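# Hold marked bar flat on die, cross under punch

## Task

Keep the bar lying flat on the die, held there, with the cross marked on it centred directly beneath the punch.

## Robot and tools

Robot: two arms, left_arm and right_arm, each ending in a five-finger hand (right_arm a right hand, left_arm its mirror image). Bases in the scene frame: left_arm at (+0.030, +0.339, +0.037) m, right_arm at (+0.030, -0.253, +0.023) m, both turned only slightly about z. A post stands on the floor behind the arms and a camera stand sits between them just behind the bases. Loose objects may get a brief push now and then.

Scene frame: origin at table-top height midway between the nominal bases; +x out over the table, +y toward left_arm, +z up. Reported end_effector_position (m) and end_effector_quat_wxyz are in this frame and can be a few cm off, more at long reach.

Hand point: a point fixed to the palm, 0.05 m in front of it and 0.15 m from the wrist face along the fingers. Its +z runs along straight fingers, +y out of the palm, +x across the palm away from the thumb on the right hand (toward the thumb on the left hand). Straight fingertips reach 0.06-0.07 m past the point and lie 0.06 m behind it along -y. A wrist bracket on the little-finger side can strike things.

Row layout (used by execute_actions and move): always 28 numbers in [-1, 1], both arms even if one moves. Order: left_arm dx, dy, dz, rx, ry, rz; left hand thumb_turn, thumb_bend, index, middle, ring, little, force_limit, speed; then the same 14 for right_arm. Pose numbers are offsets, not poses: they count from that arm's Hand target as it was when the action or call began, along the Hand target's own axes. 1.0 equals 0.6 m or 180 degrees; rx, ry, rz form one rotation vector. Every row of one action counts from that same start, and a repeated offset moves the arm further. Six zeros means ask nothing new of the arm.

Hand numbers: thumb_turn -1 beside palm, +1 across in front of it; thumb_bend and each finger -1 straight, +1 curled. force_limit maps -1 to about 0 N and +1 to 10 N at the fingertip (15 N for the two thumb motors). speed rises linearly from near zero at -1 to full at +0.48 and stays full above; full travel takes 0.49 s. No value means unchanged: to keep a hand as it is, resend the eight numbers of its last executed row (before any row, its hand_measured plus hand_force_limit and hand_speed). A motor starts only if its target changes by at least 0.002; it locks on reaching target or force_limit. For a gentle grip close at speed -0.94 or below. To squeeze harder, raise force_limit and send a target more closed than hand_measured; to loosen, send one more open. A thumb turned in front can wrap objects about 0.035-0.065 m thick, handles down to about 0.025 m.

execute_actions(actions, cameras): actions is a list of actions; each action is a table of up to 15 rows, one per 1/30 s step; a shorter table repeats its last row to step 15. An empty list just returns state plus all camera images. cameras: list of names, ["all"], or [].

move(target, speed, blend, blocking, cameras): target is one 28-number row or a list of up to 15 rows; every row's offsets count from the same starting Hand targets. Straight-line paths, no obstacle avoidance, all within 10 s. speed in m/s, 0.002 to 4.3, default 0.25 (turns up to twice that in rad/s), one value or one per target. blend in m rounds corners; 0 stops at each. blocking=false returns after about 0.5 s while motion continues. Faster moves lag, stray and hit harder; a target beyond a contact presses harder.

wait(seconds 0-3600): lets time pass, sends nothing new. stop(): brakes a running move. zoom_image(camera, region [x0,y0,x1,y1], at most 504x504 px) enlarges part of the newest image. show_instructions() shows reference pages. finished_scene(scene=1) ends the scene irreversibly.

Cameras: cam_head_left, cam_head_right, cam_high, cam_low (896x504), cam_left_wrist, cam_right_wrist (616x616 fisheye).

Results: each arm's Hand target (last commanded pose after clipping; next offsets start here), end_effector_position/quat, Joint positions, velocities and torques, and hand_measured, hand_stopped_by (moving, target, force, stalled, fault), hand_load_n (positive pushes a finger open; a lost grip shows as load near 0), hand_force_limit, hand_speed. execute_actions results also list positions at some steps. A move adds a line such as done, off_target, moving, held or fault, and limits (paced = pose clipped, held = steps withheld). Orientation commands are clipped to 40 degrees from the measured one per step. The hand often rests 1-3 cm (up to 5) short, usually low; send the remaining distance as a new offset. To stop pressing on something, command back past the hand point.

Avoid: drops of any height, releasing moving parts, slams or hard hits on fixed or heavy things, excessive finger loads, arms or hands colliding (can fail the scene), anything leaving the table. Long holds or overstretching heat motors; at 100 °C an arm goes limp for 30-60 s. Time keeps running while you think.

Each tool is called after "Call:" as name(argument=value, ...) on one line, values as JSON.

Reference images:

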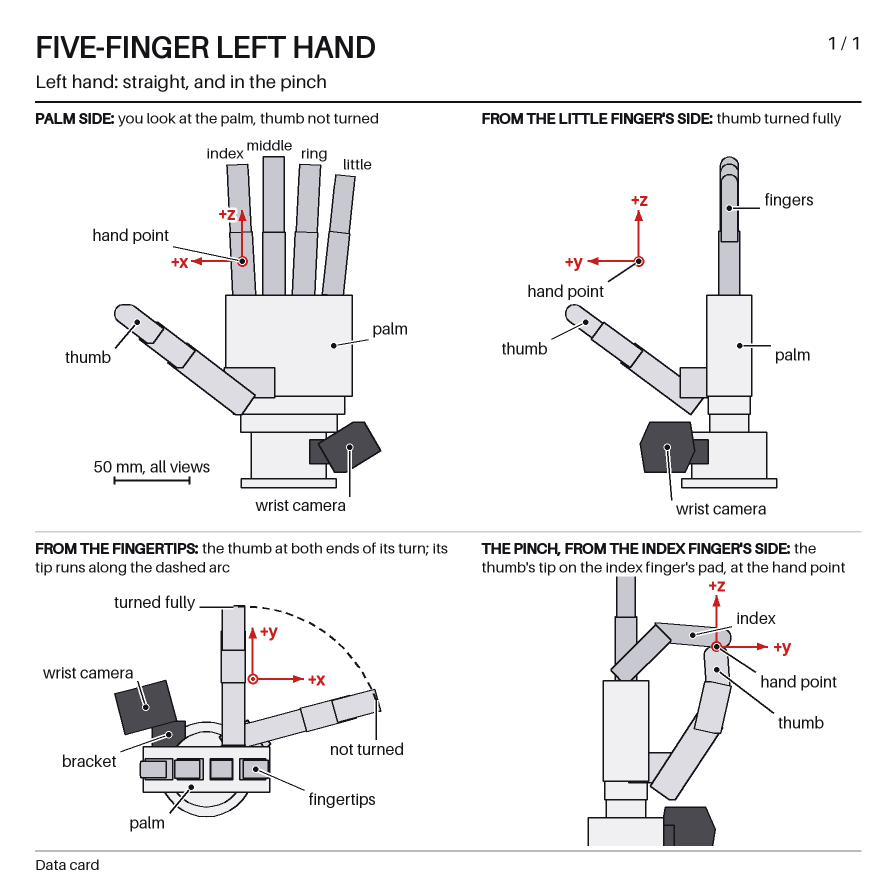

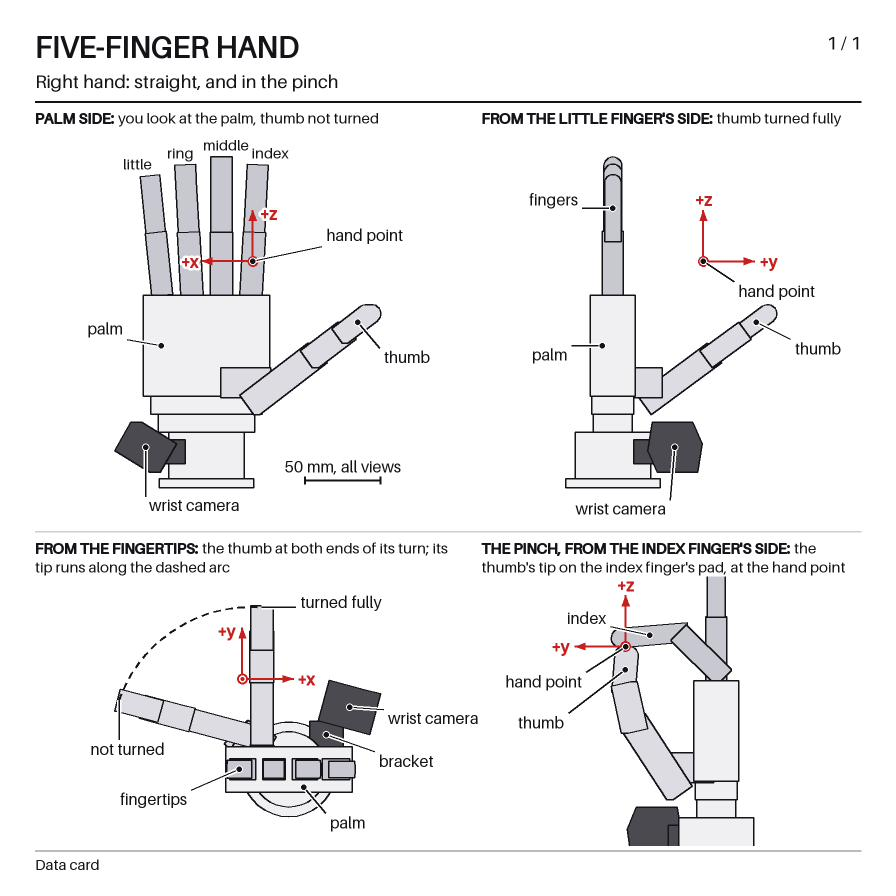

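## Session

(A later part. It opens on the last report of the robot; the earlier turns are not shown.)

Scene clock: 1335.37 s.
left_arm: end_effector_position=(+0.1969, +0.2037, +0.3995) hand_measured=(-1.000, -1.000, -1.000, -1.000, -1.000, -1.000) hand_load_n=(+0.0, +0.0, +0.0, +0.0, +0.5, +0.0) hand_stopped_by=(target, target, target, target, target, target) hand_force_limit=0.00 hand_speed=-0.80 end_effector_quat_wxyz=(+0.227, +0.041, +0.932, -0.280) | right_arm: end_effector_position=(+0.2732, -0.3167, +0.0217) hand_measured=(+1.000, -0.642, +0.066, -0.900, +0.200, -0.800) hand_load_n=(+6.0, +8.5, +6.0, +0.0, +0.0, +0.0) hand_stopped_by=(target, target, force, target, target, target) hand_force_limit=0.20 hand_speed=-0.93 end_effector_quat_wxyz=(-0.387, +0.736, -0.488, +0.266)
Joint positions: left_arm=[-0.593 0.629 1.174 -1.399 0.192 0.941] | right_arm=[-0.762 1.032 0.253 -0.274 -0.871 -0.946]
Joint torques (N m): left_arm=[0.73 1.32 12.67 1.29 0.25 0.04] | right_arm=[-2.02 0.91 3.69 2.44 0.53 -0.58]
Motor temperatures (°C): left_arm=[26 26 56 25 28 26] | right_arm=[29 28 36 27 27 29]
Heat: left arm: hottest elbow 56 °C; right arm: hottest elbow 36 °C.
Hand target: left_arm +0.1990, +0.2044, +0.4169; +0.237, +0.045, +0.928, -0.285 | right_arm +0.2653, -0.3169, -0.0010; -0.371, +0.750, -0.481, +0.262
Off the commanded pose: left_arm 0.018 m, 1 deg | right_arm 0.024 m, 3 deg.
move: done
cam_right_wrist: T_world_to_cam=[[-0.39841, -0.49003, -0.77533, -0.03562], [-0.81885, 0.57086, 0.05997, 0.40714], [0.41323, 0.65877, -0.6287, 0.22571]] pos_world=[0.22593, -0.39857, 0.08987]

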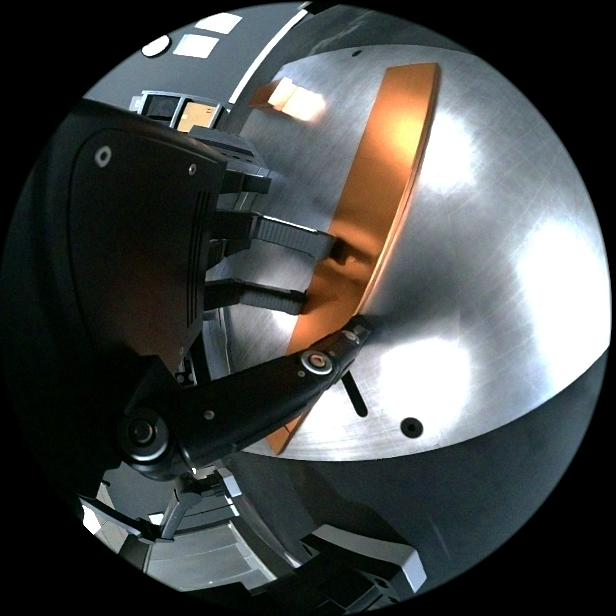

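Call:
move(target=[0, 0, 0, 0, 0, 0, -1, -1, -1, -1, -1, -1, 0, -0.8, 0, 0, 0, 0, 0, 0, 1, -0.56, -0.3, -0.9, -0.3, -0.8, 0.2, -0.7], speed=0.02)

Call:
move(target=[[0, 0, 0, 0, 0, 0, -1, -1, -1, -1, -1, -1, 0, -0.8, -0.0007, -0.0445, -0.0383, 0, 0, 0.008, 1, -0.56, -0.3, -0.9, -0.3, -0.8, 0.2, -0.7], [0, 0, 0, 0, 0, 0, -1, -1, -1, -1, -1, -1, 0, -0.8, 0.0005, -0.0065, -0.0110, 0, 0, 0.008, 1, -0.56, -0.3, -0.9, -0.3, -0.8, 0.2, -0.7]], speed=0.05, cameras=["cam_right_wrist"])

Call:
zoom_image(camera="cam_right_wrist", region=[240, 200, 400, 360])

Scene clock: 1411.13 s.
left_arm: end_effector_position=(+0.1969, +0.2037, +0.3995) hand_measured=(-1.000, -1.000, -1.000, -1.000, -1.000, -1.000) hand_load_n=(+0.0, +0.0, +0.0, +0.0, +0.0, +0.0) hand_stopped_by=(target, target, target, target, target, target) hand_force_limit=0.00 hand_speed=-0.80 end_effector_quat_wxyz=(+0.227, +0.041, +0.932, -0.280) | right_arm: end_effector_position=(+0.2770, -0.3234, +0.0198) hand_measured=(+1.000, -0.560, -0.300, -0.900, -0.300, -0.800) hand_load_n=(+0.0, +1.5, -5.0, +0.0, +0.0, +0.0) hand_stopped_by=(target, target, target, target, target, target) hand_force_limit=0.20 hand_speed=-0.70 end_effector_quat_wxyz=(-0.378, +0.744, -0.474, +0.280)
Joint positions: left_arm=[-0.593 0.629 1.174 -1.399 0.192 0.941] | right_arm=[-0.763 1.044 0.252 -0.239 -0.865 -0.974]
Joint torques (N m): left_arm=[0.73 1.26 12.67 1.29 0.25 0.04] | right_arm=[-1.96 -0.21 3.86 1.44 0.3 -0.33]
Motor temperatures (°C): left_arm=[26 26 56 25 28 26] | right_arm=[29 28 34 27 27 29]
Heat: left arm: hottest elbow 56 °C; right arm: hottest elbow 34 °C.
Hand target: left_arm +0.1990, +0.2044, +0.4169; +0.237, +0.045, +0.928, -0.285 | right_arm +0.2654, -0.3169, -0.0009; -0.371, +0.750, -0.481, +0.262
Off the commanded pose: left_arm 0.018 m, 1 deg | right_arm 0.025 m, 3 deg.
move: done

Scene clock: 1413.40 s.
left_arm: end_effector_position=(+0.1969, +0.2037, +0.3995) hand_measured=(-1.000, -1.000, -1.000, -1.000, -1.000, -1.000) hand_load_n=(+0.0, +0.0, +0.0, +0.0, +0.0, +0.0) hand_stopped_by=(target, target, target, target, target, target) hand_force_limit=0.00 hand_speed=-0.80 end_effector_quat_wxyz=(+0.227, +0.041, +0.932, -0.280) | right_arm: end_effector_position=(+0.2667, -0.3107, +0.0210) hand_measured=(+1.000, -0.560, -0.300, -0.900, -0.300, -0.800) hand_load_n=(+3.0, +1.0, -0.5, -0.5, +0.0, +0.0) hand_stopped_by=(target, target, target, target, target, target) hand_force_limit=0.20 hand_speed=-0.70 end_effector_quat_wxyz=(-0.393, +0.736, -0.490, +0.253)
Joint positions: left_arm=[-0.593 0.629 1.174 -1.399 0.192 0.941] | right_arm=[-0.77 1.026 0.252 -0.319 -0.884 -0.966]
Joint torques (N m): left_arm=[0.73 1.26 12.67 1.29 0.24 0.04] | right_arm=[-2.78 0.38 4.83 2.36 0.69 -0.31]
Motor temperatures (°C): left_arm=[26 26 56 25 28 26] | right_arm=[29 28 34 27 27 29]
Heat: left arm: hottest elbow 56 °C; right arm: hottest elbow 34 °C.
Hand target: left_arm +0.1990, +0.2044, +0.4169; +0.237, +0.045, +0.928, -0.285 | right_arm +0.2625, -0.3181, +0.0060; -0.374, +0.744, -0.490, +0.257
Off the commanded pose: left_arm 0.018 m, 1 deg | right_arm 0.017 m, 2 deg.
move: off_target (right_arm)
cam_right_wrist: T_world_to_cam=[[-0.40419, -0.47736, -0.78023, -0.03015], [-0.82352, 0.56113, 0.08331, 0.39613], [0.39804, 0.67621, -0.61992, 0.23337]] pos_world=[0.22114, -0.39448, 0.08815]

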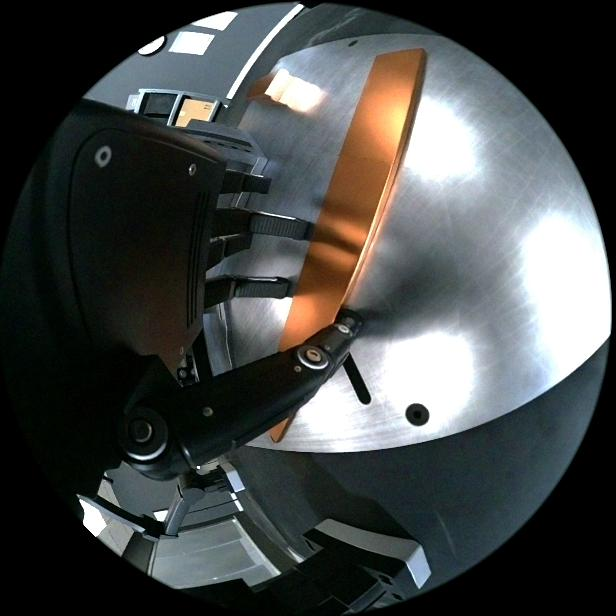

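Scaled by 3.150 from the camera's image (finer frame: 880x880).

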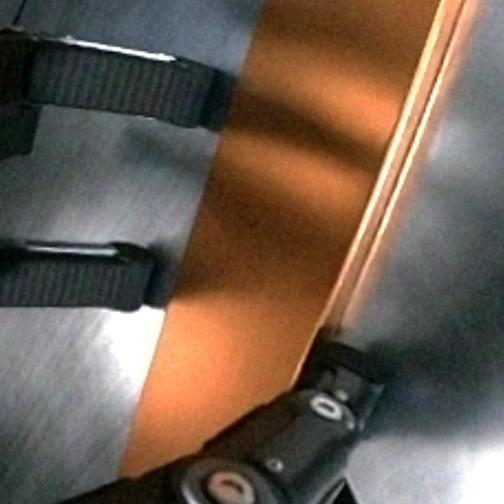

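Call:
move(target=[0, 0, 0, 0, 0, 0, -1, -1, -1, -1, -1, -1, 0, -0.8, 0.0, 0.0095, 0.0068, 0, 0, 0, 1, -0.56, -0.3, -0.9, -0.3, -0.8, 0.2, -0.7], speed=0.05, cameras=["cam_right_wrist"])

Call:
zoom_image(camera="cam_right_wrist", region=[240, 200, 400, 360])

Scene clock: 1441.73 s.
left_arm: end_effector_position=(+0.1969, +0.2037, +0.3995) hand_measured=(-1.000, -1.000, -1.000, -1.000, -1.000, -1.000) hand_load_n=(+0.0, +0.0, +0.0, +0.0, +0.0, +0.0) hand_stopped_by=(target, target, target, target, target, target) hand_force_limit=0.00 hand_speed=-0.80 end_effector_quat_wxyz=(+0.227, +0.041, +0.932, -0.280) | right_arm: end_effector_position=(+0.2697, -0.3129, +0.0199) hand_measured=(+1.000, -0.560, -0.300, -0.900, -0.300, -0.800) hand_load_n=(+5.0, +0.0, -0.5, +0.0, +0.0, +0.0) hand_stopped_by=(target, target, target, target, target, target) hand_force_limit=0.20 hand_speed=-0.70 end_effector_quat_wxyz=(-0.394, +0.732, -0.493, +0.256)
Joint positions: left_arm=[-0.593 0.629 1.174 -1.399 0.192 0.941] | right_arm=[-0.771 1.044 0.252 -0.29 -0.886 -0.952]
Joint torques (N m): left_arm=[0.73 1.32 12.67 1.29 0.25 0.04] | right_arm=[-3.25 1.08 4.1 2.36 0.76 -0.48]
Motor temperatures (°C): left_arm=[25 26 57 25 28 26] | right_arm=[29 28 34 27 28 29]
Heat: left arm: hottest elbow 57 °C; right arm: hottest elbow 34 °C.
Hand target: left_arm +0.1990, +0.2044, +0.4169; +0.237, +0.045, +0.928, -0.285 | right_arm +0.2625, -0.3182, -0.0009; -0.374, +0.744, -0.490, +0.257
Off the commanded pose: left_arm 0.018 m, 1 deg | right_arm 0.023 m, 3 deg.
move: off_target (right_arm)
cam_right_wrist: T_world_to_cam=[[-0.40414, -0.4707, -0.78429, -0.02881], [-0.8192, 0.56771, 0.08141, 0.40083], [0.40693, 0.67539, -0.61503, 0.2302]] pos_world=[0.22304, -0.39659, 0.08636]

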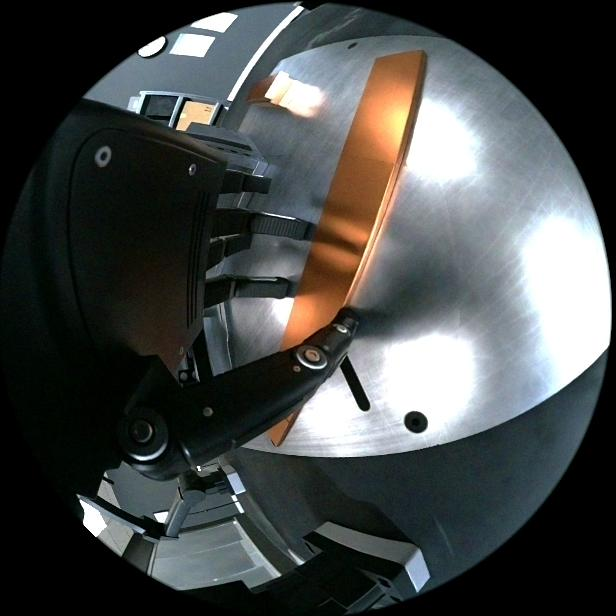

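Scaled by 3.150 from the camera's image (finer frame: 880x880).

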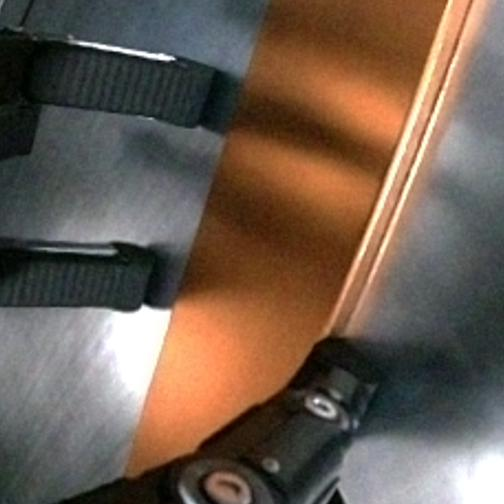

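Call:
zoom_image(camera="cam_right_wrist", region=[350, 200, 410, 260])

Call:
zoom_image(camera="cam_right_wrist", region=[260, 400, 340, 460])

Scaled by 8.400 from the camera's image (finer frame: 880x880).

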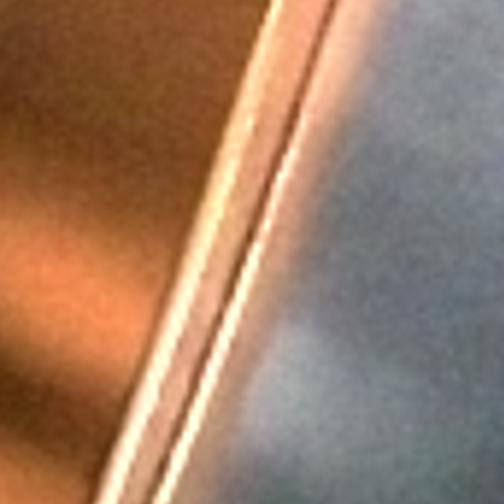

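Scaled by 6.300 from the camera's image (finer frame: 880x880).

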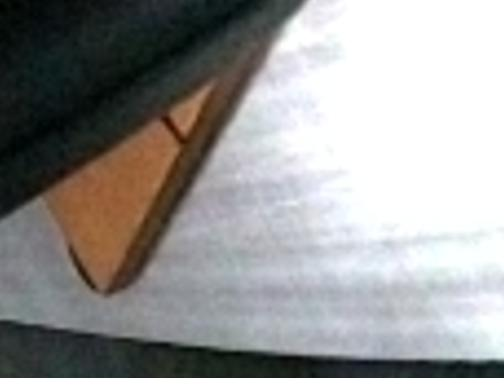

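Call:
move(target=[0, 0, 0, 0, 0, 0, -1, -1, -1, -1, -1, -1, 0, -0.8, 0, 0, 0, 0, 0, 0, 1, -0.56, 0.2, -0.9, 0.15, -0.8, 0.1, -0.93], cameras=["cam_right_wrist"])

Call:
zoom_image(camera="cam_right_wrist", region=[240, 200, 400, 360])

Scene clock: 1482.93 s.
left_arm: end_effector_position=(+0.1969, +0.2037, +0.3995) hand_measured=(-1.000, -1.000, -1.000, -1.000, -1.000, -1.000) hand_load_n=(+0.0, +0.0, +0.0, +0.0, +0.0, +0.0) hand_stopped_by=(target, target, target, target, target, target) hand_force_limit=0.00 hand_speed=-0.80 end_effector_quat_wxyz=(+0.227, +0.041, +0.932, -0.280) | right_arm: end_effector_position=(+0.2709, -0.3128, +0.0205) hand_measured=(+1.000, -0.562, -0.038, -0.900, -0.066, -0.800) hand_load_n=(+6.5, +2.0, +5.0, +0.0, +3.0, +0.0) hand_stopped_by=(target, target, force, target, force, target) hand_force_limit=0.10 hand_speed=-0.93 end_effector_quat_wxyz=(-0.397, +0.731, -0.492, +0.257)
Joint positions: left_arm=[-0.593 0.629 1.174 -1.399 0.192 0.941] | right_arm=[-0.771 1.046 0.252 -0.282 -0.891 -0.947]
Joint torques (N m): left_arm=[0.73 1.26 12.68 1.29 0.24 0.04] | right_arm=[-2.32 0.67 4.05 2.09 0.96 -0.56]
Motor temperatures (°C): left_arm=[25 26 57 25 28 26] | right_arm=[29 28 33 27 28 29]
Heat: left arm: hottest elbow 57 °C; right arm: hottest elbow 33 °C.
Hand target: left_arm +0.1990, +0.2044, +0.4169; +0.237, +0.045, +0.928, -0.285 | right_arm +0.2625, -0.3183, -0.0009; -0.374, +0.744, -0.490, +0.257
Off the commanded pose: left_arm 0.018 m, 1 deg | right_arm 0.024 m, 3 deg.
move: done
cam_right_wrist: T_world_to_cam=[[-0.40005, -0.46858, -0.78765, -0.02812], [-0.81962, 0.56748, 0.07868, 0.40184], [0.41011, 0.67705, -0.61108, 0.22964]] pos_world=[0.22393, -0.39669, 0.08656]

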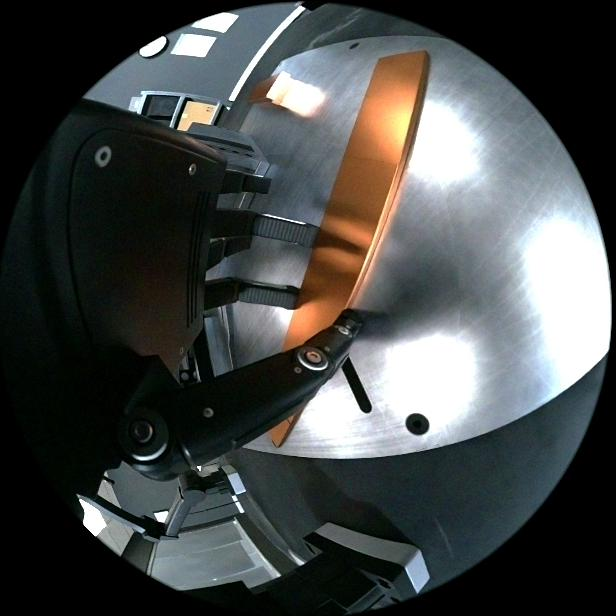

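Scaled by 3.150 from the camera's image (finer frame: 880x880).

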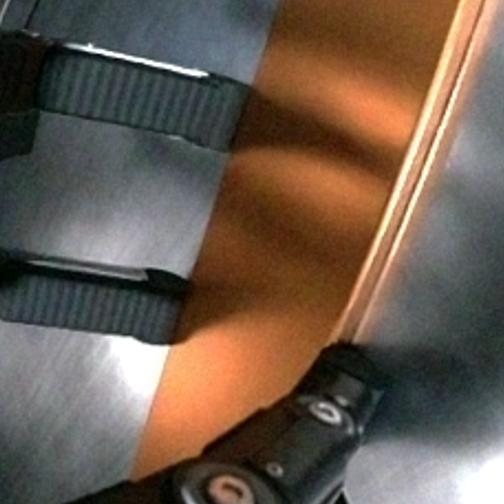

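Call:
move(target=[0, 0, 0, 0, 0, 0, -1, -1, -1, -1, -1, -1, 0, -0.8, 0, 0, 0, 0, 0, 0, 1, -0.3, 0.3, -0.9, 0.25, -0.8, 0.5, -0.95])

Call:
move(target=[0, 0, 0, 0, 0, 0, -1, -1, -1, -1, -1, -1, 0, -0.8, 0, 0, 0, 0, 0, 0, 1, -0.25, 0.35, -0.9, 0.35, -0.8, 0.85, -0.95], cameras=["cam_right_wrist"])

Call:
zoom_image(camera="cam_right_wrist", region=[240, 200, 400, 360])

Scene clock: 1520.87 s.
left_arm: end_effector_position=(+0.1969, +0.2037, +0.3995) hand_measured=(-1.000, -1.000, -1.000, -1.000, -1.000, -1.000) hand_load_n=(+0.0, +0.0, +0.0, +0.0, +0.0, +0.0) hand_stopped_by=(target, target, target, target, target, target) hand_force_limit=0.00 hand_speed=-0.80 end_effector_quat_wxyz=(+0.227, +0.041, +0.932, -0.280) | right_arm: end_effector_position=(+0.2712, -0.3127, +0.0207) hand_measured=(+1.000, -0.534, -0.026, -0.900, -0.044, -0.800) hand_load_n=(+6.0, +11.0, +7.0, +0.0, +8.0, +0.0) hand_stopped_by=(target, force, force, target, force, target) hand_force_limit=0.50 hand_speed=-0.95 end_effector_quat_wxyz=(-0.397, +0.731, -0.491, +0.257)
Joint positions: left_arm=[-0.593 0.629 1.174 -1.399 0.192 0.941] | right_arm=[-0.771 1.047 0.252 -0.281 -0.893 -0.947]
Joint torques (N m): left_arm=[0.73 1.32 12.67 1.29 0.24 0.04] | right_arm=[-2.49 0.38 4.03 2.18 1.05 -0.56]
Motor temperatures (°C): left_arm=[25 26 57 25 28 26] | right_arm=[29 27 33 27 29 29]
Heat: left arm: hottest elbow 57 °C; right arm: hottest elbow 33 °C.
Hand target: left_arm +0.1990, +0.2044, +0.4169; +0.237, +0.045, +0.928, -0.285 | right_arm +0.2625, -0.3183, -0.0010; -0.374, +0.744, -0.490, +0.257
Off the commanded pose: left_arm 0.018 m, 1 deg | right_arm 0.024 m, 3 deg.
move: done

Scene clock: 1521.37 s.
left_arm: end_effector_position=(+0.1969, +0.2037, +0.3995) hand_measured=(-1.000, -1.000, -1.000, -1.000, -1.000, -1.000) hand_load_n=(+0.0, +0.0, +0.0, +0.0, +0.0, +0.0) hand_stopped_by=(target, target, target, target, target, target) hand_force_limit=0.00 hand_speed=-0.80 end_effector_quat_wxyz=(+0.227, +0.041, +0.932, -0.280) | right_arm: end_effector_position=(+0.2712, -0.3127, +0.0207) hand_measured=(+1.000, -0.522, -0.018, -0.900, -0.040, -0.800) hand_load_n=(+5.5, +13.5, +10.0, +0.0, +9.5, +0.0) hand_stopped_by=(target, force, force, target, force, target) hand_force_limit=0.85 hand_speed=-0.95 end_effector_quat_wxyz=(-0.397, +0.731, -0.491, +0.257)
Joint positions: left_arm=[-0.593 0.629 1.174 -1.399 0.192 0.941] | right_arm=[-0.771 1.047 0.252 -0.281 -0.893 -0.947]
Joint torques (N m): left_arm=[0.73 1.32 12.68 1.31 0.25 0.04] | right_arm=[-2.37 0.44 4.01 2.03 1.05 -0.62]
Motor temperatures (°C): left_arm=[25 26 57 25 28 26] | right_arm=[29 27 33 27 29 29]
Heat: left arm: hottest elbow 57 °C; right arm: hottest elbow 33 °C.
Hand target: left_arm +0.1990, +0.2044, +0.4169; +0.237, +0.045, +0.928, -0.285 | right_arm +0.2625, -0.3182, -0.0010; -0.374, +0.744, -0.490, +0.257
Off the commanded pose: left_arm 0.018 m, 1 deg | right_arm 0.024 m, 3 deg.
move: done
cam_right_wrist: T_world_to_cam=[[-0.39825, -0.46844, -0.78865, -0.0283], [-0.82027, 0.56668, 0.07762, 0.40193], [0.41055, 0.67782, -0.60993, 0.22966]] pos_world=[0.22413, -0.39669, 0.08656]

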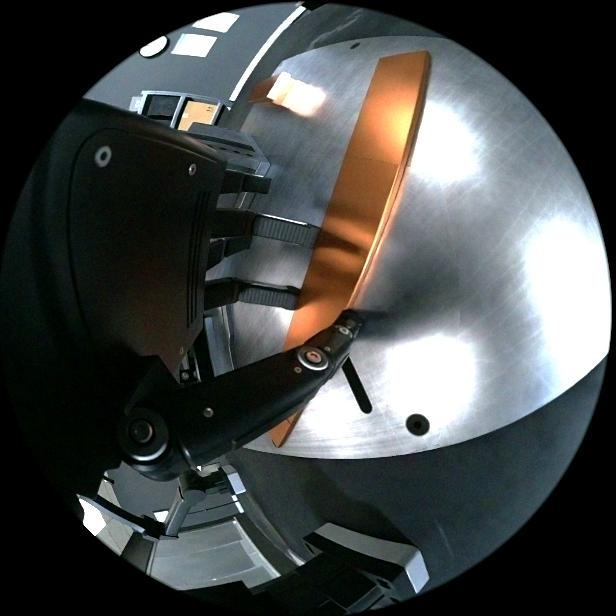

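Scaled by 3.150 from the camera's image (finer frame: 880x880).

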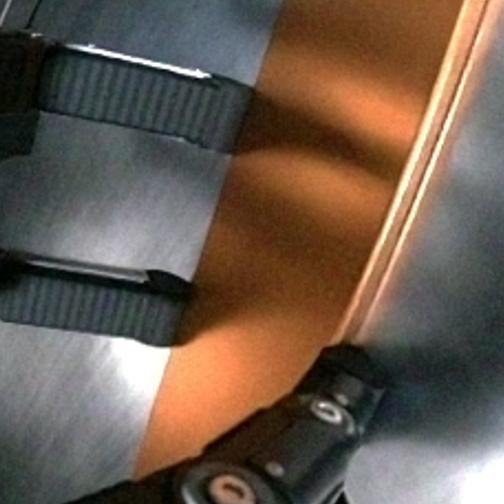

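Call:
execute_actions(actions=[[[0,0,0,0,0,0,-1,-1,-1,-1,-1,-1,0,-0.8,-0.0001,-0.0021,-0.0001,0.0009,-0.0003,0.0006,1,-0.24,0.36,-0.9,0.36,-0.8,0.7,-0.95],[0,0,0,0,0,0,-1,-1,-1,-1,-1,-1,0,-0.8,-0.0002,-0.0042,-0.0002,0.0018,-0.0006,0.0011,1,-0.25,0.35,-0.9,0.35,-0.8,0.7,-0.95],[0,0,0,0,0,0,-1,-1,-1,-1,-1,-1,0,-0.8,-0.0003,-0.0063,-0.0004,0.0028,-0.001,0.0017,1,-0.24,0.36,-0.9,0.36,-0.8,0.7,-0.95],[0,0,0,0,0,0,-1,-1,-1,-1,-1,-1,0,-0.8,-0.0005,-0.0084,-0.0005,0.0037,-0.0013,0.0022,1,-0.25,0.35,-0.9,0.35,-0.8,0.7,-0.95],[0,0,0,0,0,0,-1,-1,-1,-1,-1,-1,0,-0.8,-0.0006,-0.0105,-0.0006,0.0046,-0.0016,0.0028,1,-0.24,0.36,-0.9,0.36,-0.8,0.7,-0.95],[0,0,0,0,0,0,-1,-1,-1,-1,-1,-1,0,-0.8,-0.0007,-0.0126,-0.0007,0.0055,-0.0019,0.0033,1,-0.25,0.35,-0.9,0.35,-0.8,0.7,-0.95],[0,0,0,0,0,0,-1,-1,-1,-1,-1,-1,0,-0.8,-0.0008,-0.0147,-0.0008,0.0064,-0.0022,0.0039,1,-0.24,0.36,-0.9,0.36,-0.8,0.7,-0.95],[0,0,0,0,0,0,-1,-1,-1,-1,-1,-1,0,-0.8,-0.0009,-0.0168,-0.001,0.0074,-0.0026,0.0044,1,-0.25,0.35,-0.9,0.35,-0.8,0.7,-0.95],[0,0,0,0,0,0,-1,-1,-1,-1,-1,-1,0,-0.8,-0.001,-0.0189,-0.0011,0.0083,-0.0029,0.005,1,-0.24,0.36,-0.9,0.36,-0.8,0.7,-0.95],[0,0,0,0,0,0,-1,-1,-1,-1,-1,-1,0,-0.8,-0.0011,-0.021,-0.0012,0.0092,-0.0032,0.0055,1,-0.25,0.35,-0.9,0.35,-0.8,0.7,-0.95],[0,0,0,0,0,0,-1,-1,-1,-1,-1,-1,0,-0.8,-0.0012,-0.0231,-0.0013,0.0101,-0.0035,0.0061,1,-0.24,0.36,-0.9,0.36,-0.8,0.7,-0.95],[0,0,0,0,0,0,-1,-1,-1,-1,-1,-1,0,-0.8,-0.0014,-0.0252,-0.0014,0.011,-0.0038,0.0066,1,-0.25,0.35,-0.9,0.35,-0.8,0.7,-0.95],[0,0,0,0,0,0,-1,-1,-1,-1,-1,-1,0,-0.8,-0.0015,-0.0273,-0.0016,0.012,-0.0042,0.0072,1,-0.24,0.36,-0.9,0.36,-0.8,0.7,-0.95],[0,0,0,0,0,0,-1,-1,-1,-1,-1,-1,0,-0.8,-0.0016,-0.0294,-0.0017,0.0129,-0.0045,0.0077,1,-0.25,0.35,-0.9,0.35,-0.8,0.7,-0.95],[0,0,0,0,0,0,-1,-1,-1,-1,-1,-1,0,-0.8,-0.0017,-0.0315,-0.0018,0.0138,-0.0048,0.0083,1,-0.24,0.36,-0.9,0.36,-0.8,0.7,-0.95]],[[0,0,0,0,0,0,-1,-1,-1,-1,-1,-1,0,-0.8,0,-0.0019,-0.0012,0,0,0,1,-0.25,0.35,-0.9,0.35,-0.8,0.7,-0.95],[0,0,0,0,0,0,-1,-1,-1,-1,-1,-1,0,-0.8,-0.0001,-0.0037,-0.0025,0,0,0,1,-0.24,0.36,-0.9,0.36,-0.8,0.7,-0.95],[0,0,0,0,0,0,-1,-1,-1,-1,-1,-1,0,-0.8,-0.0001,-0.0056,-0.0037,0,0,0,1,-0.25,0.35,-0.9,0.35,-0.8,0.7,-0.95],[0,0,0,0,0,0,-1,-1,-1,-1,-1,-1,0,-0.8,-0.0001,-0.0074,-0.0049,0,0,0,1,-0.24,0.36,-0.9,0.36,-0.8,0.7,-0.95],[0,0,0,0,0,0,-1,-1,-1,-1,-1,-1,0,-0.8,-0.0002,-0.0093,-0.0061,0,0,0,1,-0.25,0.35,-0.9,0.35,-0.8,0.7,-0.95],[0,0,0,0,0,0,-1,-1,-1,-1,-1,-1,0,-0.8,-0.0002,-0.0111,-0.0074,0,0,0,1,-0.24,0.36,-0.9,0.36,-0.8,0.7,-0.95],[0,0,0,0,0,0,-1,-1,-1,-1,-1,-1,0,-0.8,-0.0002,-0.013,-0.0086,0,0,0,1,-0.25,0.35,-0.9,0.35,-0.8,0.7,-0.95],[0,0,0,0,0,0,-1,-1,-1,-1,-1,-1,0,-0.8,-0.0003,-0.0148,-0.0098,0,0,0,1,-0.24,0.36,-0.9,0.36,-0.8,0.7,-0.95],[0,0,0,0,0,0,-1,-1,-1,-1,-1,-1,0,-0.8,-0.0003,-0.0167,-0.011,0,0,0,1,-0.25,0.35,-0.9,0.35,-0.8,0.7,-0.95],[0,0,0,0,0,0,-1,-1,-1,-1,-1,-1,0,-0.8,-0.0003,-0.0185,-0.0123,0,0,0,1,-0.24,0.36,-0.9,0.36,-0.8,0.7,-0.95],[0,0,0,0,0,0,-1,-1,-1,-1,-1,-1,0,-0.8,-0.0004,-0.0204,-0.0135,0,0,0,1,-0.25,0.35,-0.9,0.35,-0.8,0.7,-0.95],[0,0,0,0,0,0,-1,-1,-1,-1,-1,-1,0,-0.8,-0.0004,-0.0222,-0.0147,0,0,0,1,-0.24,0.36,-0.9,0.36,-0.8,0.7,-0.95],[0,0,0,0,0,0,-1,-1,-1,-1,-1,-1,0,-0.8,-0.0004,-0.0241,-0.0159,0,0,0,1,-0.25,0.35,-0.9,0.35,-0.8,0.7,-0.95],[0,0,0,0,0,0,-1,-1,-1,-1,-1,-1,0,-0.8,-0.0005,-0.0259,-0.0172,0,0,0,1,-0.24,0.36,-0.9,0.36,-0.8,0.7,-0.95],[0,0,0,0,0,0,-1,-1,-1,-1,-1,-1,0,-0.8,-0.0005,-0.0278,-0.0184,0,0,0,1,-0.25,0.35,-0.9,0.35,-0.8,0.7,-0.95]]], cameras=["cam_right_wrist", "cam_low", "cam_high"])

Call:
zoom_image(camera="cam_right_wrist", region=[240, 200, 400, 360])

Scene clock: 1637.90 s.
left_arm: end_effector_position=(+0.1969, +0.2037, +0.3995) hand_measured=(-1.000, -1.000, -1.000, -1.000, -1.000, -1.000) hand_load_n=(+0.0, +0.0, +0.0, +0.0, +0.0, +0.0) hand_stopped_by=(target, target, target, target, target, target) hand_force_limit=0.00 hand_speed=-0.80 end_effector_quat_wxyz=(+0.227, +0.041, +0.932, -0.280) | right_arm: end_effector_position=(+0.2652, -0.3062, +0.0264) hand_measured=(+1.000, -0.290, +0.350, -0.900, +0.350, -0.800) hand_load_n=(+0.0, +2.5, +0.5, +0.0, +0.0, +0.0) hand_stopped_by=(target, moving, target, target, target, target) hand_force_limit=0.70 hand_speed=-0.95 end_effector_quat_wxyz=(-0.400, +0.729, -0.497, +0.249)
Joint positions: left_arm=[-0.593 0.629 1.174 -1.399 0.192 0.941] | right_arm=[-0.771 0.999 0.252 -0.347 -0.894 -0.944]
Joint torques (N m): left_arm=[0.73 1.26 12.68 1.29 0.24 0.04] | right_arm=[-0.97 -2.32 7.79 0.59 -0.46 0.05]
Motor temperatures (°C): left_arm=[25 26 58 25 28 26] | right_arm=[29 27 33 27 29 29]
Heat: left arm: hottest elbow 58 °C; right arm: hottest elbow 33 °C.
Hand target: left_arm +0.1990, +0.2044, +0.4169; +0.237, +0.045, +0.928, -0.285 | right_arm +0.2715, -0.3131, +0.0350; -0.397, +0.731, -0.492, +0.257
Off the commanded pose: left_arm 0.018 m, 1 deg | right_arm 0.013 m, 1 deg.
not at rest: the robot was still moving 3 seconds after this call's last action.
Step readings (end_effector_position of left_arm | right_arm):
0: (+0.1969, +0.2037, +0.3995) | (+0.2712, -0.3127, +0.0207)
1: (+0.1969, +0.2037, +0.3995) | (+0.2712, -0.3127, +0.0207)
2: (+0.1969, +0.2037, +0.3995) | (+0.2712, -0.3127, +0.0207)
4: (+0.1969, +0.2037, +0.3995) | (+0.2712, -0.3126, +0.0208)
8: (+0.1969, +0.2037, +0.3995) | (+0.2715, -0.3124, +0.0211)
15: (+0.1969, +0.2037, +0.3995) | (+0.2726, -0.3119, +0.0222)
16: (+0.1969, +0.2037, +0.3995) | (+0.2727, -0.3119, +0.0224)
17: (+0.1969, +0.2037, +0.3995) | (+0.2728, -0.3118, +0.0224)
19: (+0.1969, +0.2037, +0.3995) | (+0.2728, -0.3118, +0.0224)
23: (+0.1969, +0.2037, +0.3995) | (+0.2724, -0.3114, +0.0229)
30: (+0.1969, +0.2037, +0.3995) | (+0.2689, -0.3087, +0.0262)
cam_right_wrist: T_world_to_cam=[[-0.40977, -0.45478, -0.79074, -0.01577], [-0.81818, 0.56652, 0.09816, 0.39185], [0.40332, 0.68719, -0.60424, 0.2358]] pos_world=[0.21904, -0.3912, 0.09155]
Images, in order (width x height): cam_high 896x504, cam_low 896x504, cam_right_wrist 616x616.

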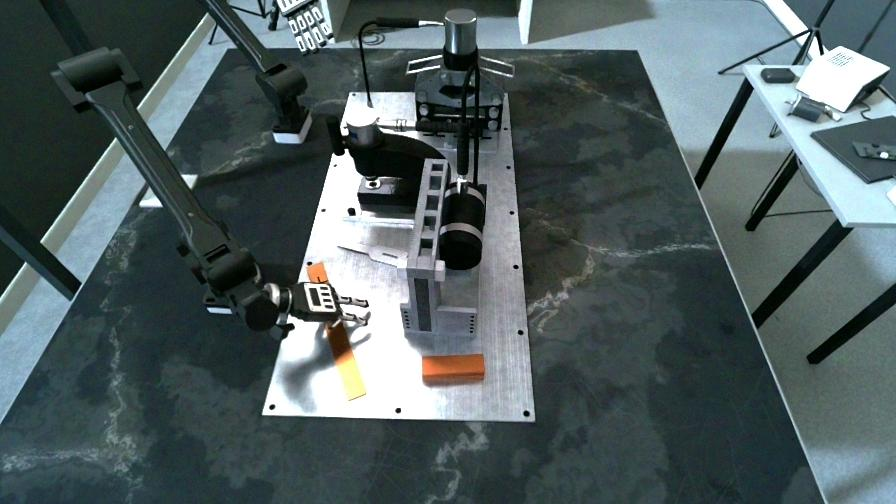

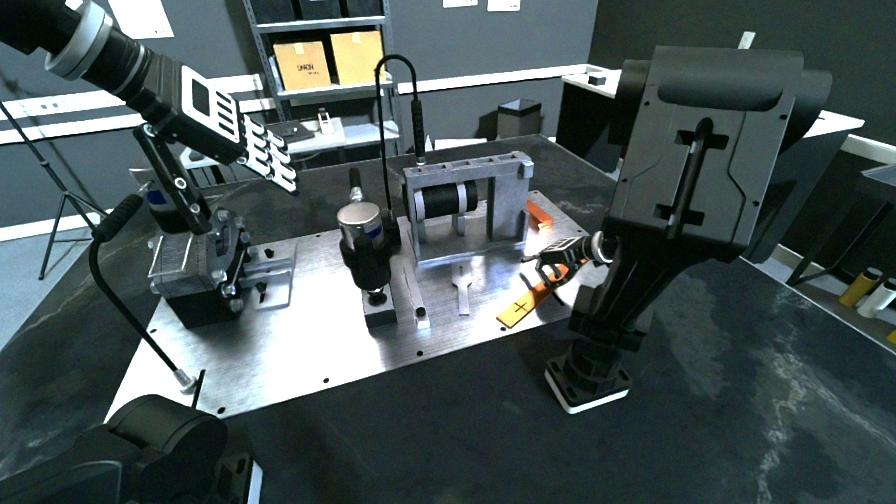

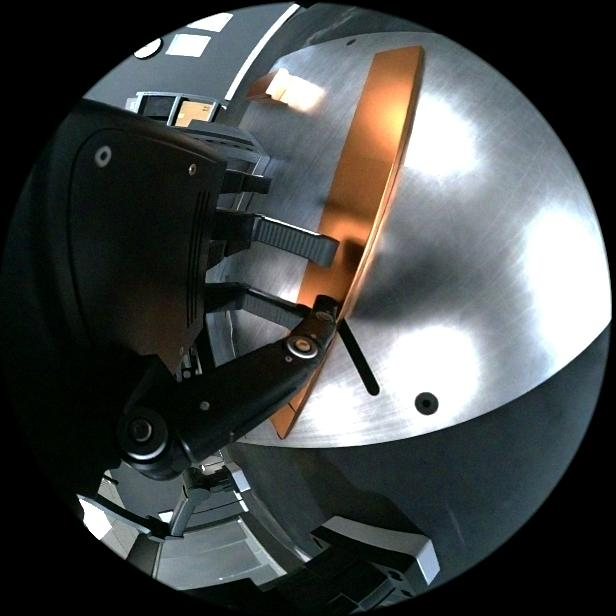

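Scaled by 3.150 from the camera's image (finer frame: 880x880).

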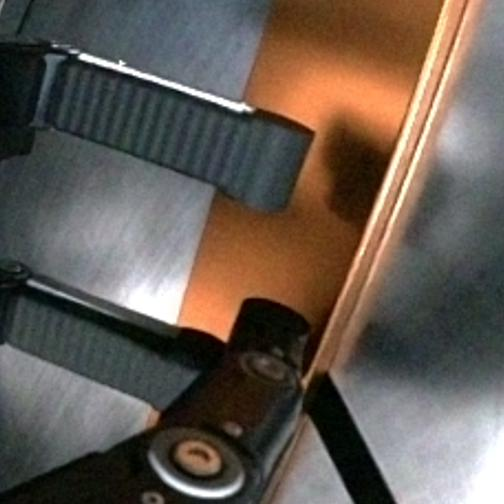

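Call:
move(target=[0, 0, 0, 0, 0, 0, -1, -1, -1, -1, -1, -1, 0, -0.8, 0, 0, 0, 0, 0, 0, 1, -0.6, -0.4, -0.9, -0.4, -0.8, 0.2, -0.6])

Call:
move(target=[0, 0, 0, 0, 0, 0, -1, -1, -1, -1, -1, -1, 0, -0.8, -0.0012, -0.0695, -0.0461, 0, 0, 0, 1, -0.6, -0.4, -0.9, -0.4, -0.8, 0.2, -0.6], speed=0.1, cameras=["all"])

Call:
zoom_image(camera="cam_low", region=[390, 320, 450, 360])

Call:
zoom_image(camera="cam_right_wrist", region=[200, 60, 480, 460])

Scene clock: 1782.70 s.
left_arm: end_effector_position=(+0.1969, +0.2037, +0.3995) hand_measured=(-1.000, -1.000, -1.000, -1.000, -1.000, -1.000) hand_load_n=(+0.0, +0.0, +0.0, +0.0, +0.0, +0.0) hand_stopped_by=(target, target, target, target, target, target) hand_force_limit=0.00 hand_speed=-0.80 end_effector_quat_wxyz=(+0.227, +0.041, +0.932, -0.280) | right_arm: end_effector_position=(+0.2649, -0.3060, +0.0273) hand_measured=(+1.000, -0.600, -0.400, -0.900, -0.400, -0.800) hand_load_n=(+0.0, +0.0, -0.5, +0.0, +0.0, +0.0) hand_stopped_by=(target, target, target, target, target, target) hand_force_limit=0.20 hand_speed=-0.60 end_effector_quat_wxyz=(-0.400, +0.729, -0.497, +0.249)
Joint positions: left_arm=[-0.593 0.629 1.174 -1.399 0.192 0.941] | right_arm=[-0.771 0.992 0.252 -0.353 -0.894 -0.944]
Joint torques (N m): left_arm=[0.73 1.26 12.67 1.29 0.25 0.04] | right_arm=[-1.32 -2.02 7.95 0.69 -0.45 -0.07]
Motor temperatures (°C): left_arm=[25 26 58 25 27 26] | right_arm=[29 27 37 27 28 28]
Heat: left arm: hottest elbow 58 °C; right arm: hottest elbow 37 °C.
Hand target: left_arm +0.1990, +0.2044, +0.4169; +0.237, +0.045, +0.928, -0.285 | right_arm +0.2715, -0.3131, +0.0349; -0.397, +0.731, -0.492, +0.257
Off the commanded pose: left_arm 0.018 m, 1 deg | right_arm 0.012 m, 1 deg.
move: done

Scene clock: 1783.93 s.
left_arm: end_effector_position=(+0.1969, +0.2037, +0.3995) hand_measured=(-1.000, -1.000, -1.000, -1.000, -1.000, -1.000) hand_load_n=(+0.0, +0.0, -0.5, +0.0, +0.0, +0.0) hand_stopped_by=(target, target, target, target, target, target) hand_force_limit=0.00 hand_speed=-0.80 end_effector_quat_wxyz=(+0.227, +0.041, +0.932, -0.280) | right_arm: end_effector_position=(+0.2592, -0.3004, +0.0659) hand_measured=(+1.000, -0.600, -0.400, -0.900, -0.400, -0.800) hand_load_n=(+0.0, +0.0, +0.0, +0.0, +0.0, +0.0) hand_stopped_by=(target, target, target, target, target, target) hand_force_limit=0.20 hand_speed=-0.60 end_effector_quat_wxyz=(-0.401, +0.727, -0.505, +0.236)
Joint positions: left_arm=[-0.593 0.629 1.174 -1.399 0.192 0.941] | right_arm=[-0.771 0.846 0.32 -0.595 -0.89 -0.939]
Joint torques (N m): left_arm=[0.73 1.26 12.67 1.29 0.24 0.04] | right_arm=[-1.55 -1.9 10.62 0.62 -0.61 -0.09]
Motor temperatures (°C): left_arm=[25 26 58 25 27 26] | right_arm=[29 27 37 27 28 28]
Heat: left arm: hottest elbow 58 °C; right arm: hottest elbow 37 °C.
Hand target: left_arm +0.1990, +0.2044, +0.4169; +0.237, +0.045, +0.928, -0.285 | right_arm +0.2715, -0.3130, +0.0850; -0.397, +0.731, -0.491, +0.257
Off the commanded pose: left_arm 0.018 m, 1 deg | right_arm 0.026 m, 3 deg.
move: off_target (right_arm)
cam_left_wrist: T_world_to_cam=[[-0.47052, -0.81678, 0.33388, 0.12577], [-0.87879, 0.4679, -0.09379, 0.11379], [-0.07962, -0.33754, -0.93794, 0.57764]] pos_world=[0.20516, 0.24446, 0.51047]
cam_right_wrist: T_world_to_cam=[[-0.42928, -0.43756, -0.7901, 0.02586], [-0.81353, 0.56729, 0.12784, 0.37682], [0.39228, 0.69765, -0.5995, 0.26383]] pos_world=[0.21416, -0.38651, 0.13043]

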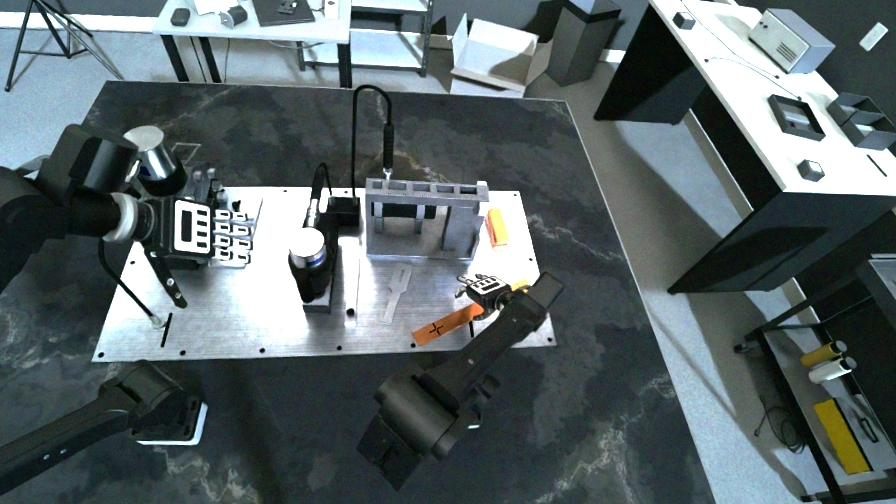

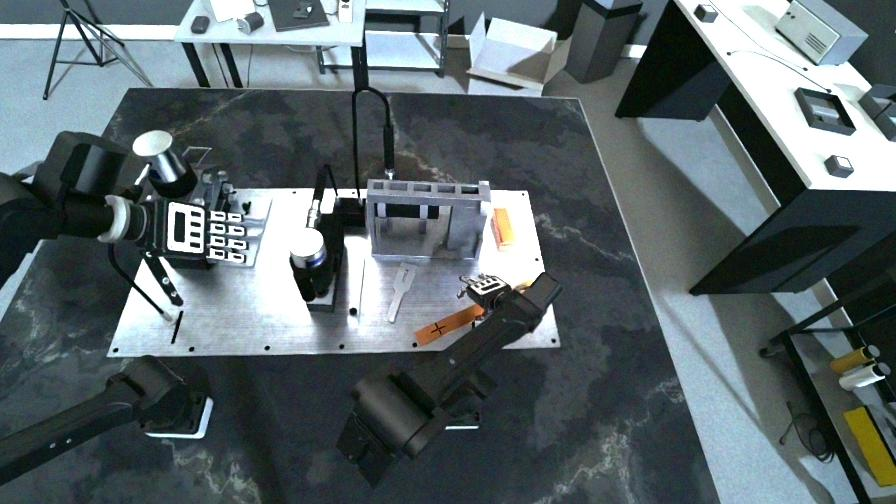

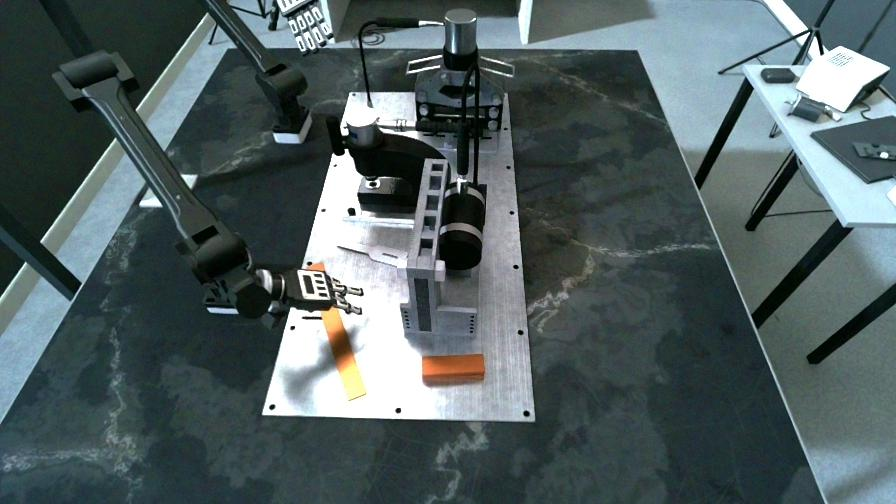

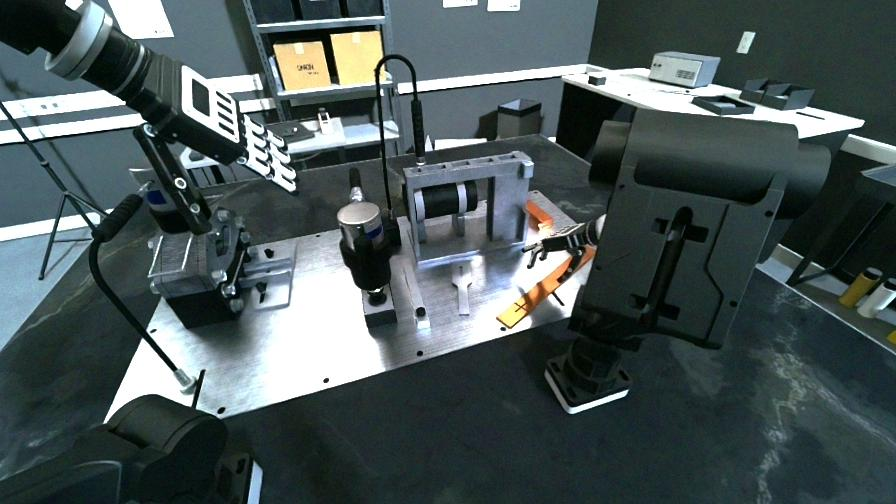

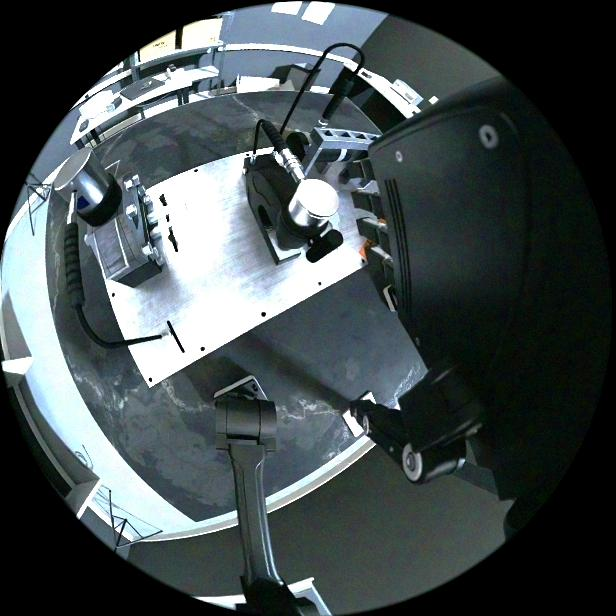

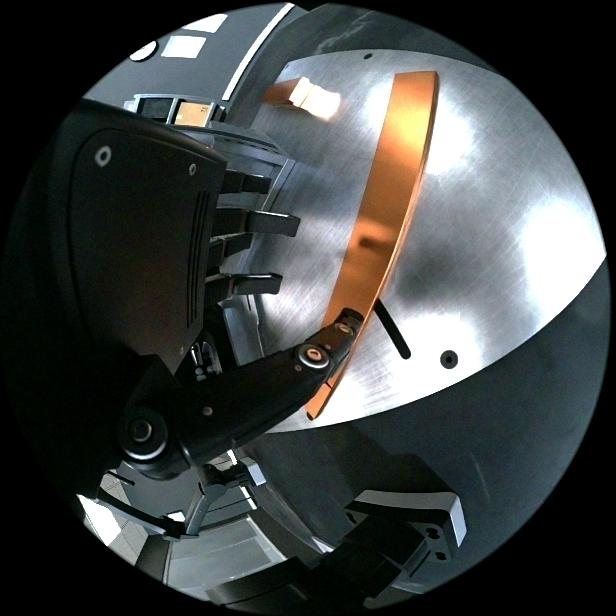

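Scaled by 8.400.

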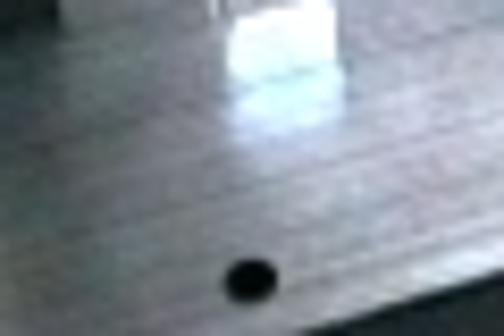

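Scaled by 1.260 from the camera's image (finer frame: 880x880).

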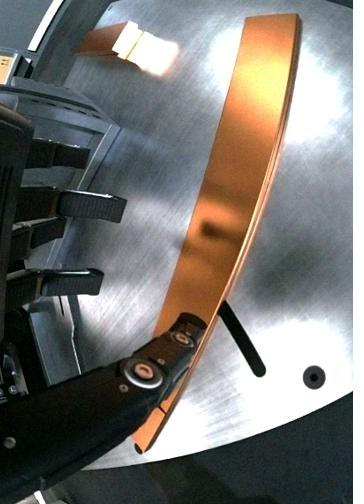

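Call:
zoom_image(camera="cam_right_wrist", region=[280, 340, 400, 440])

Call:
zoom_image(camera="cam_right_wrist", region=[340, 50, 480, 170])

Scaled by 4.200 from the camera's image (finer frame: 880x880).

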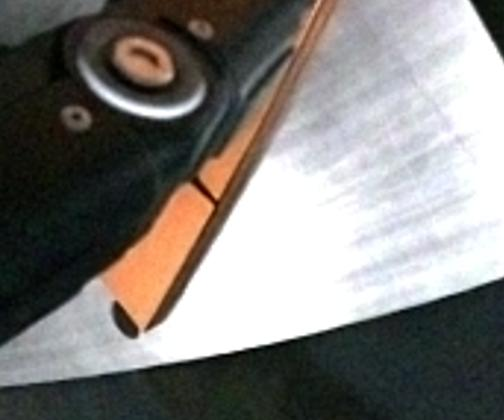

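Scaled by 3.600 from the camera's image (finer frame: 880x880).

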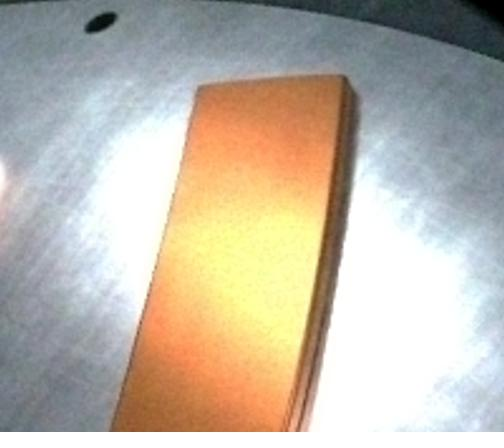

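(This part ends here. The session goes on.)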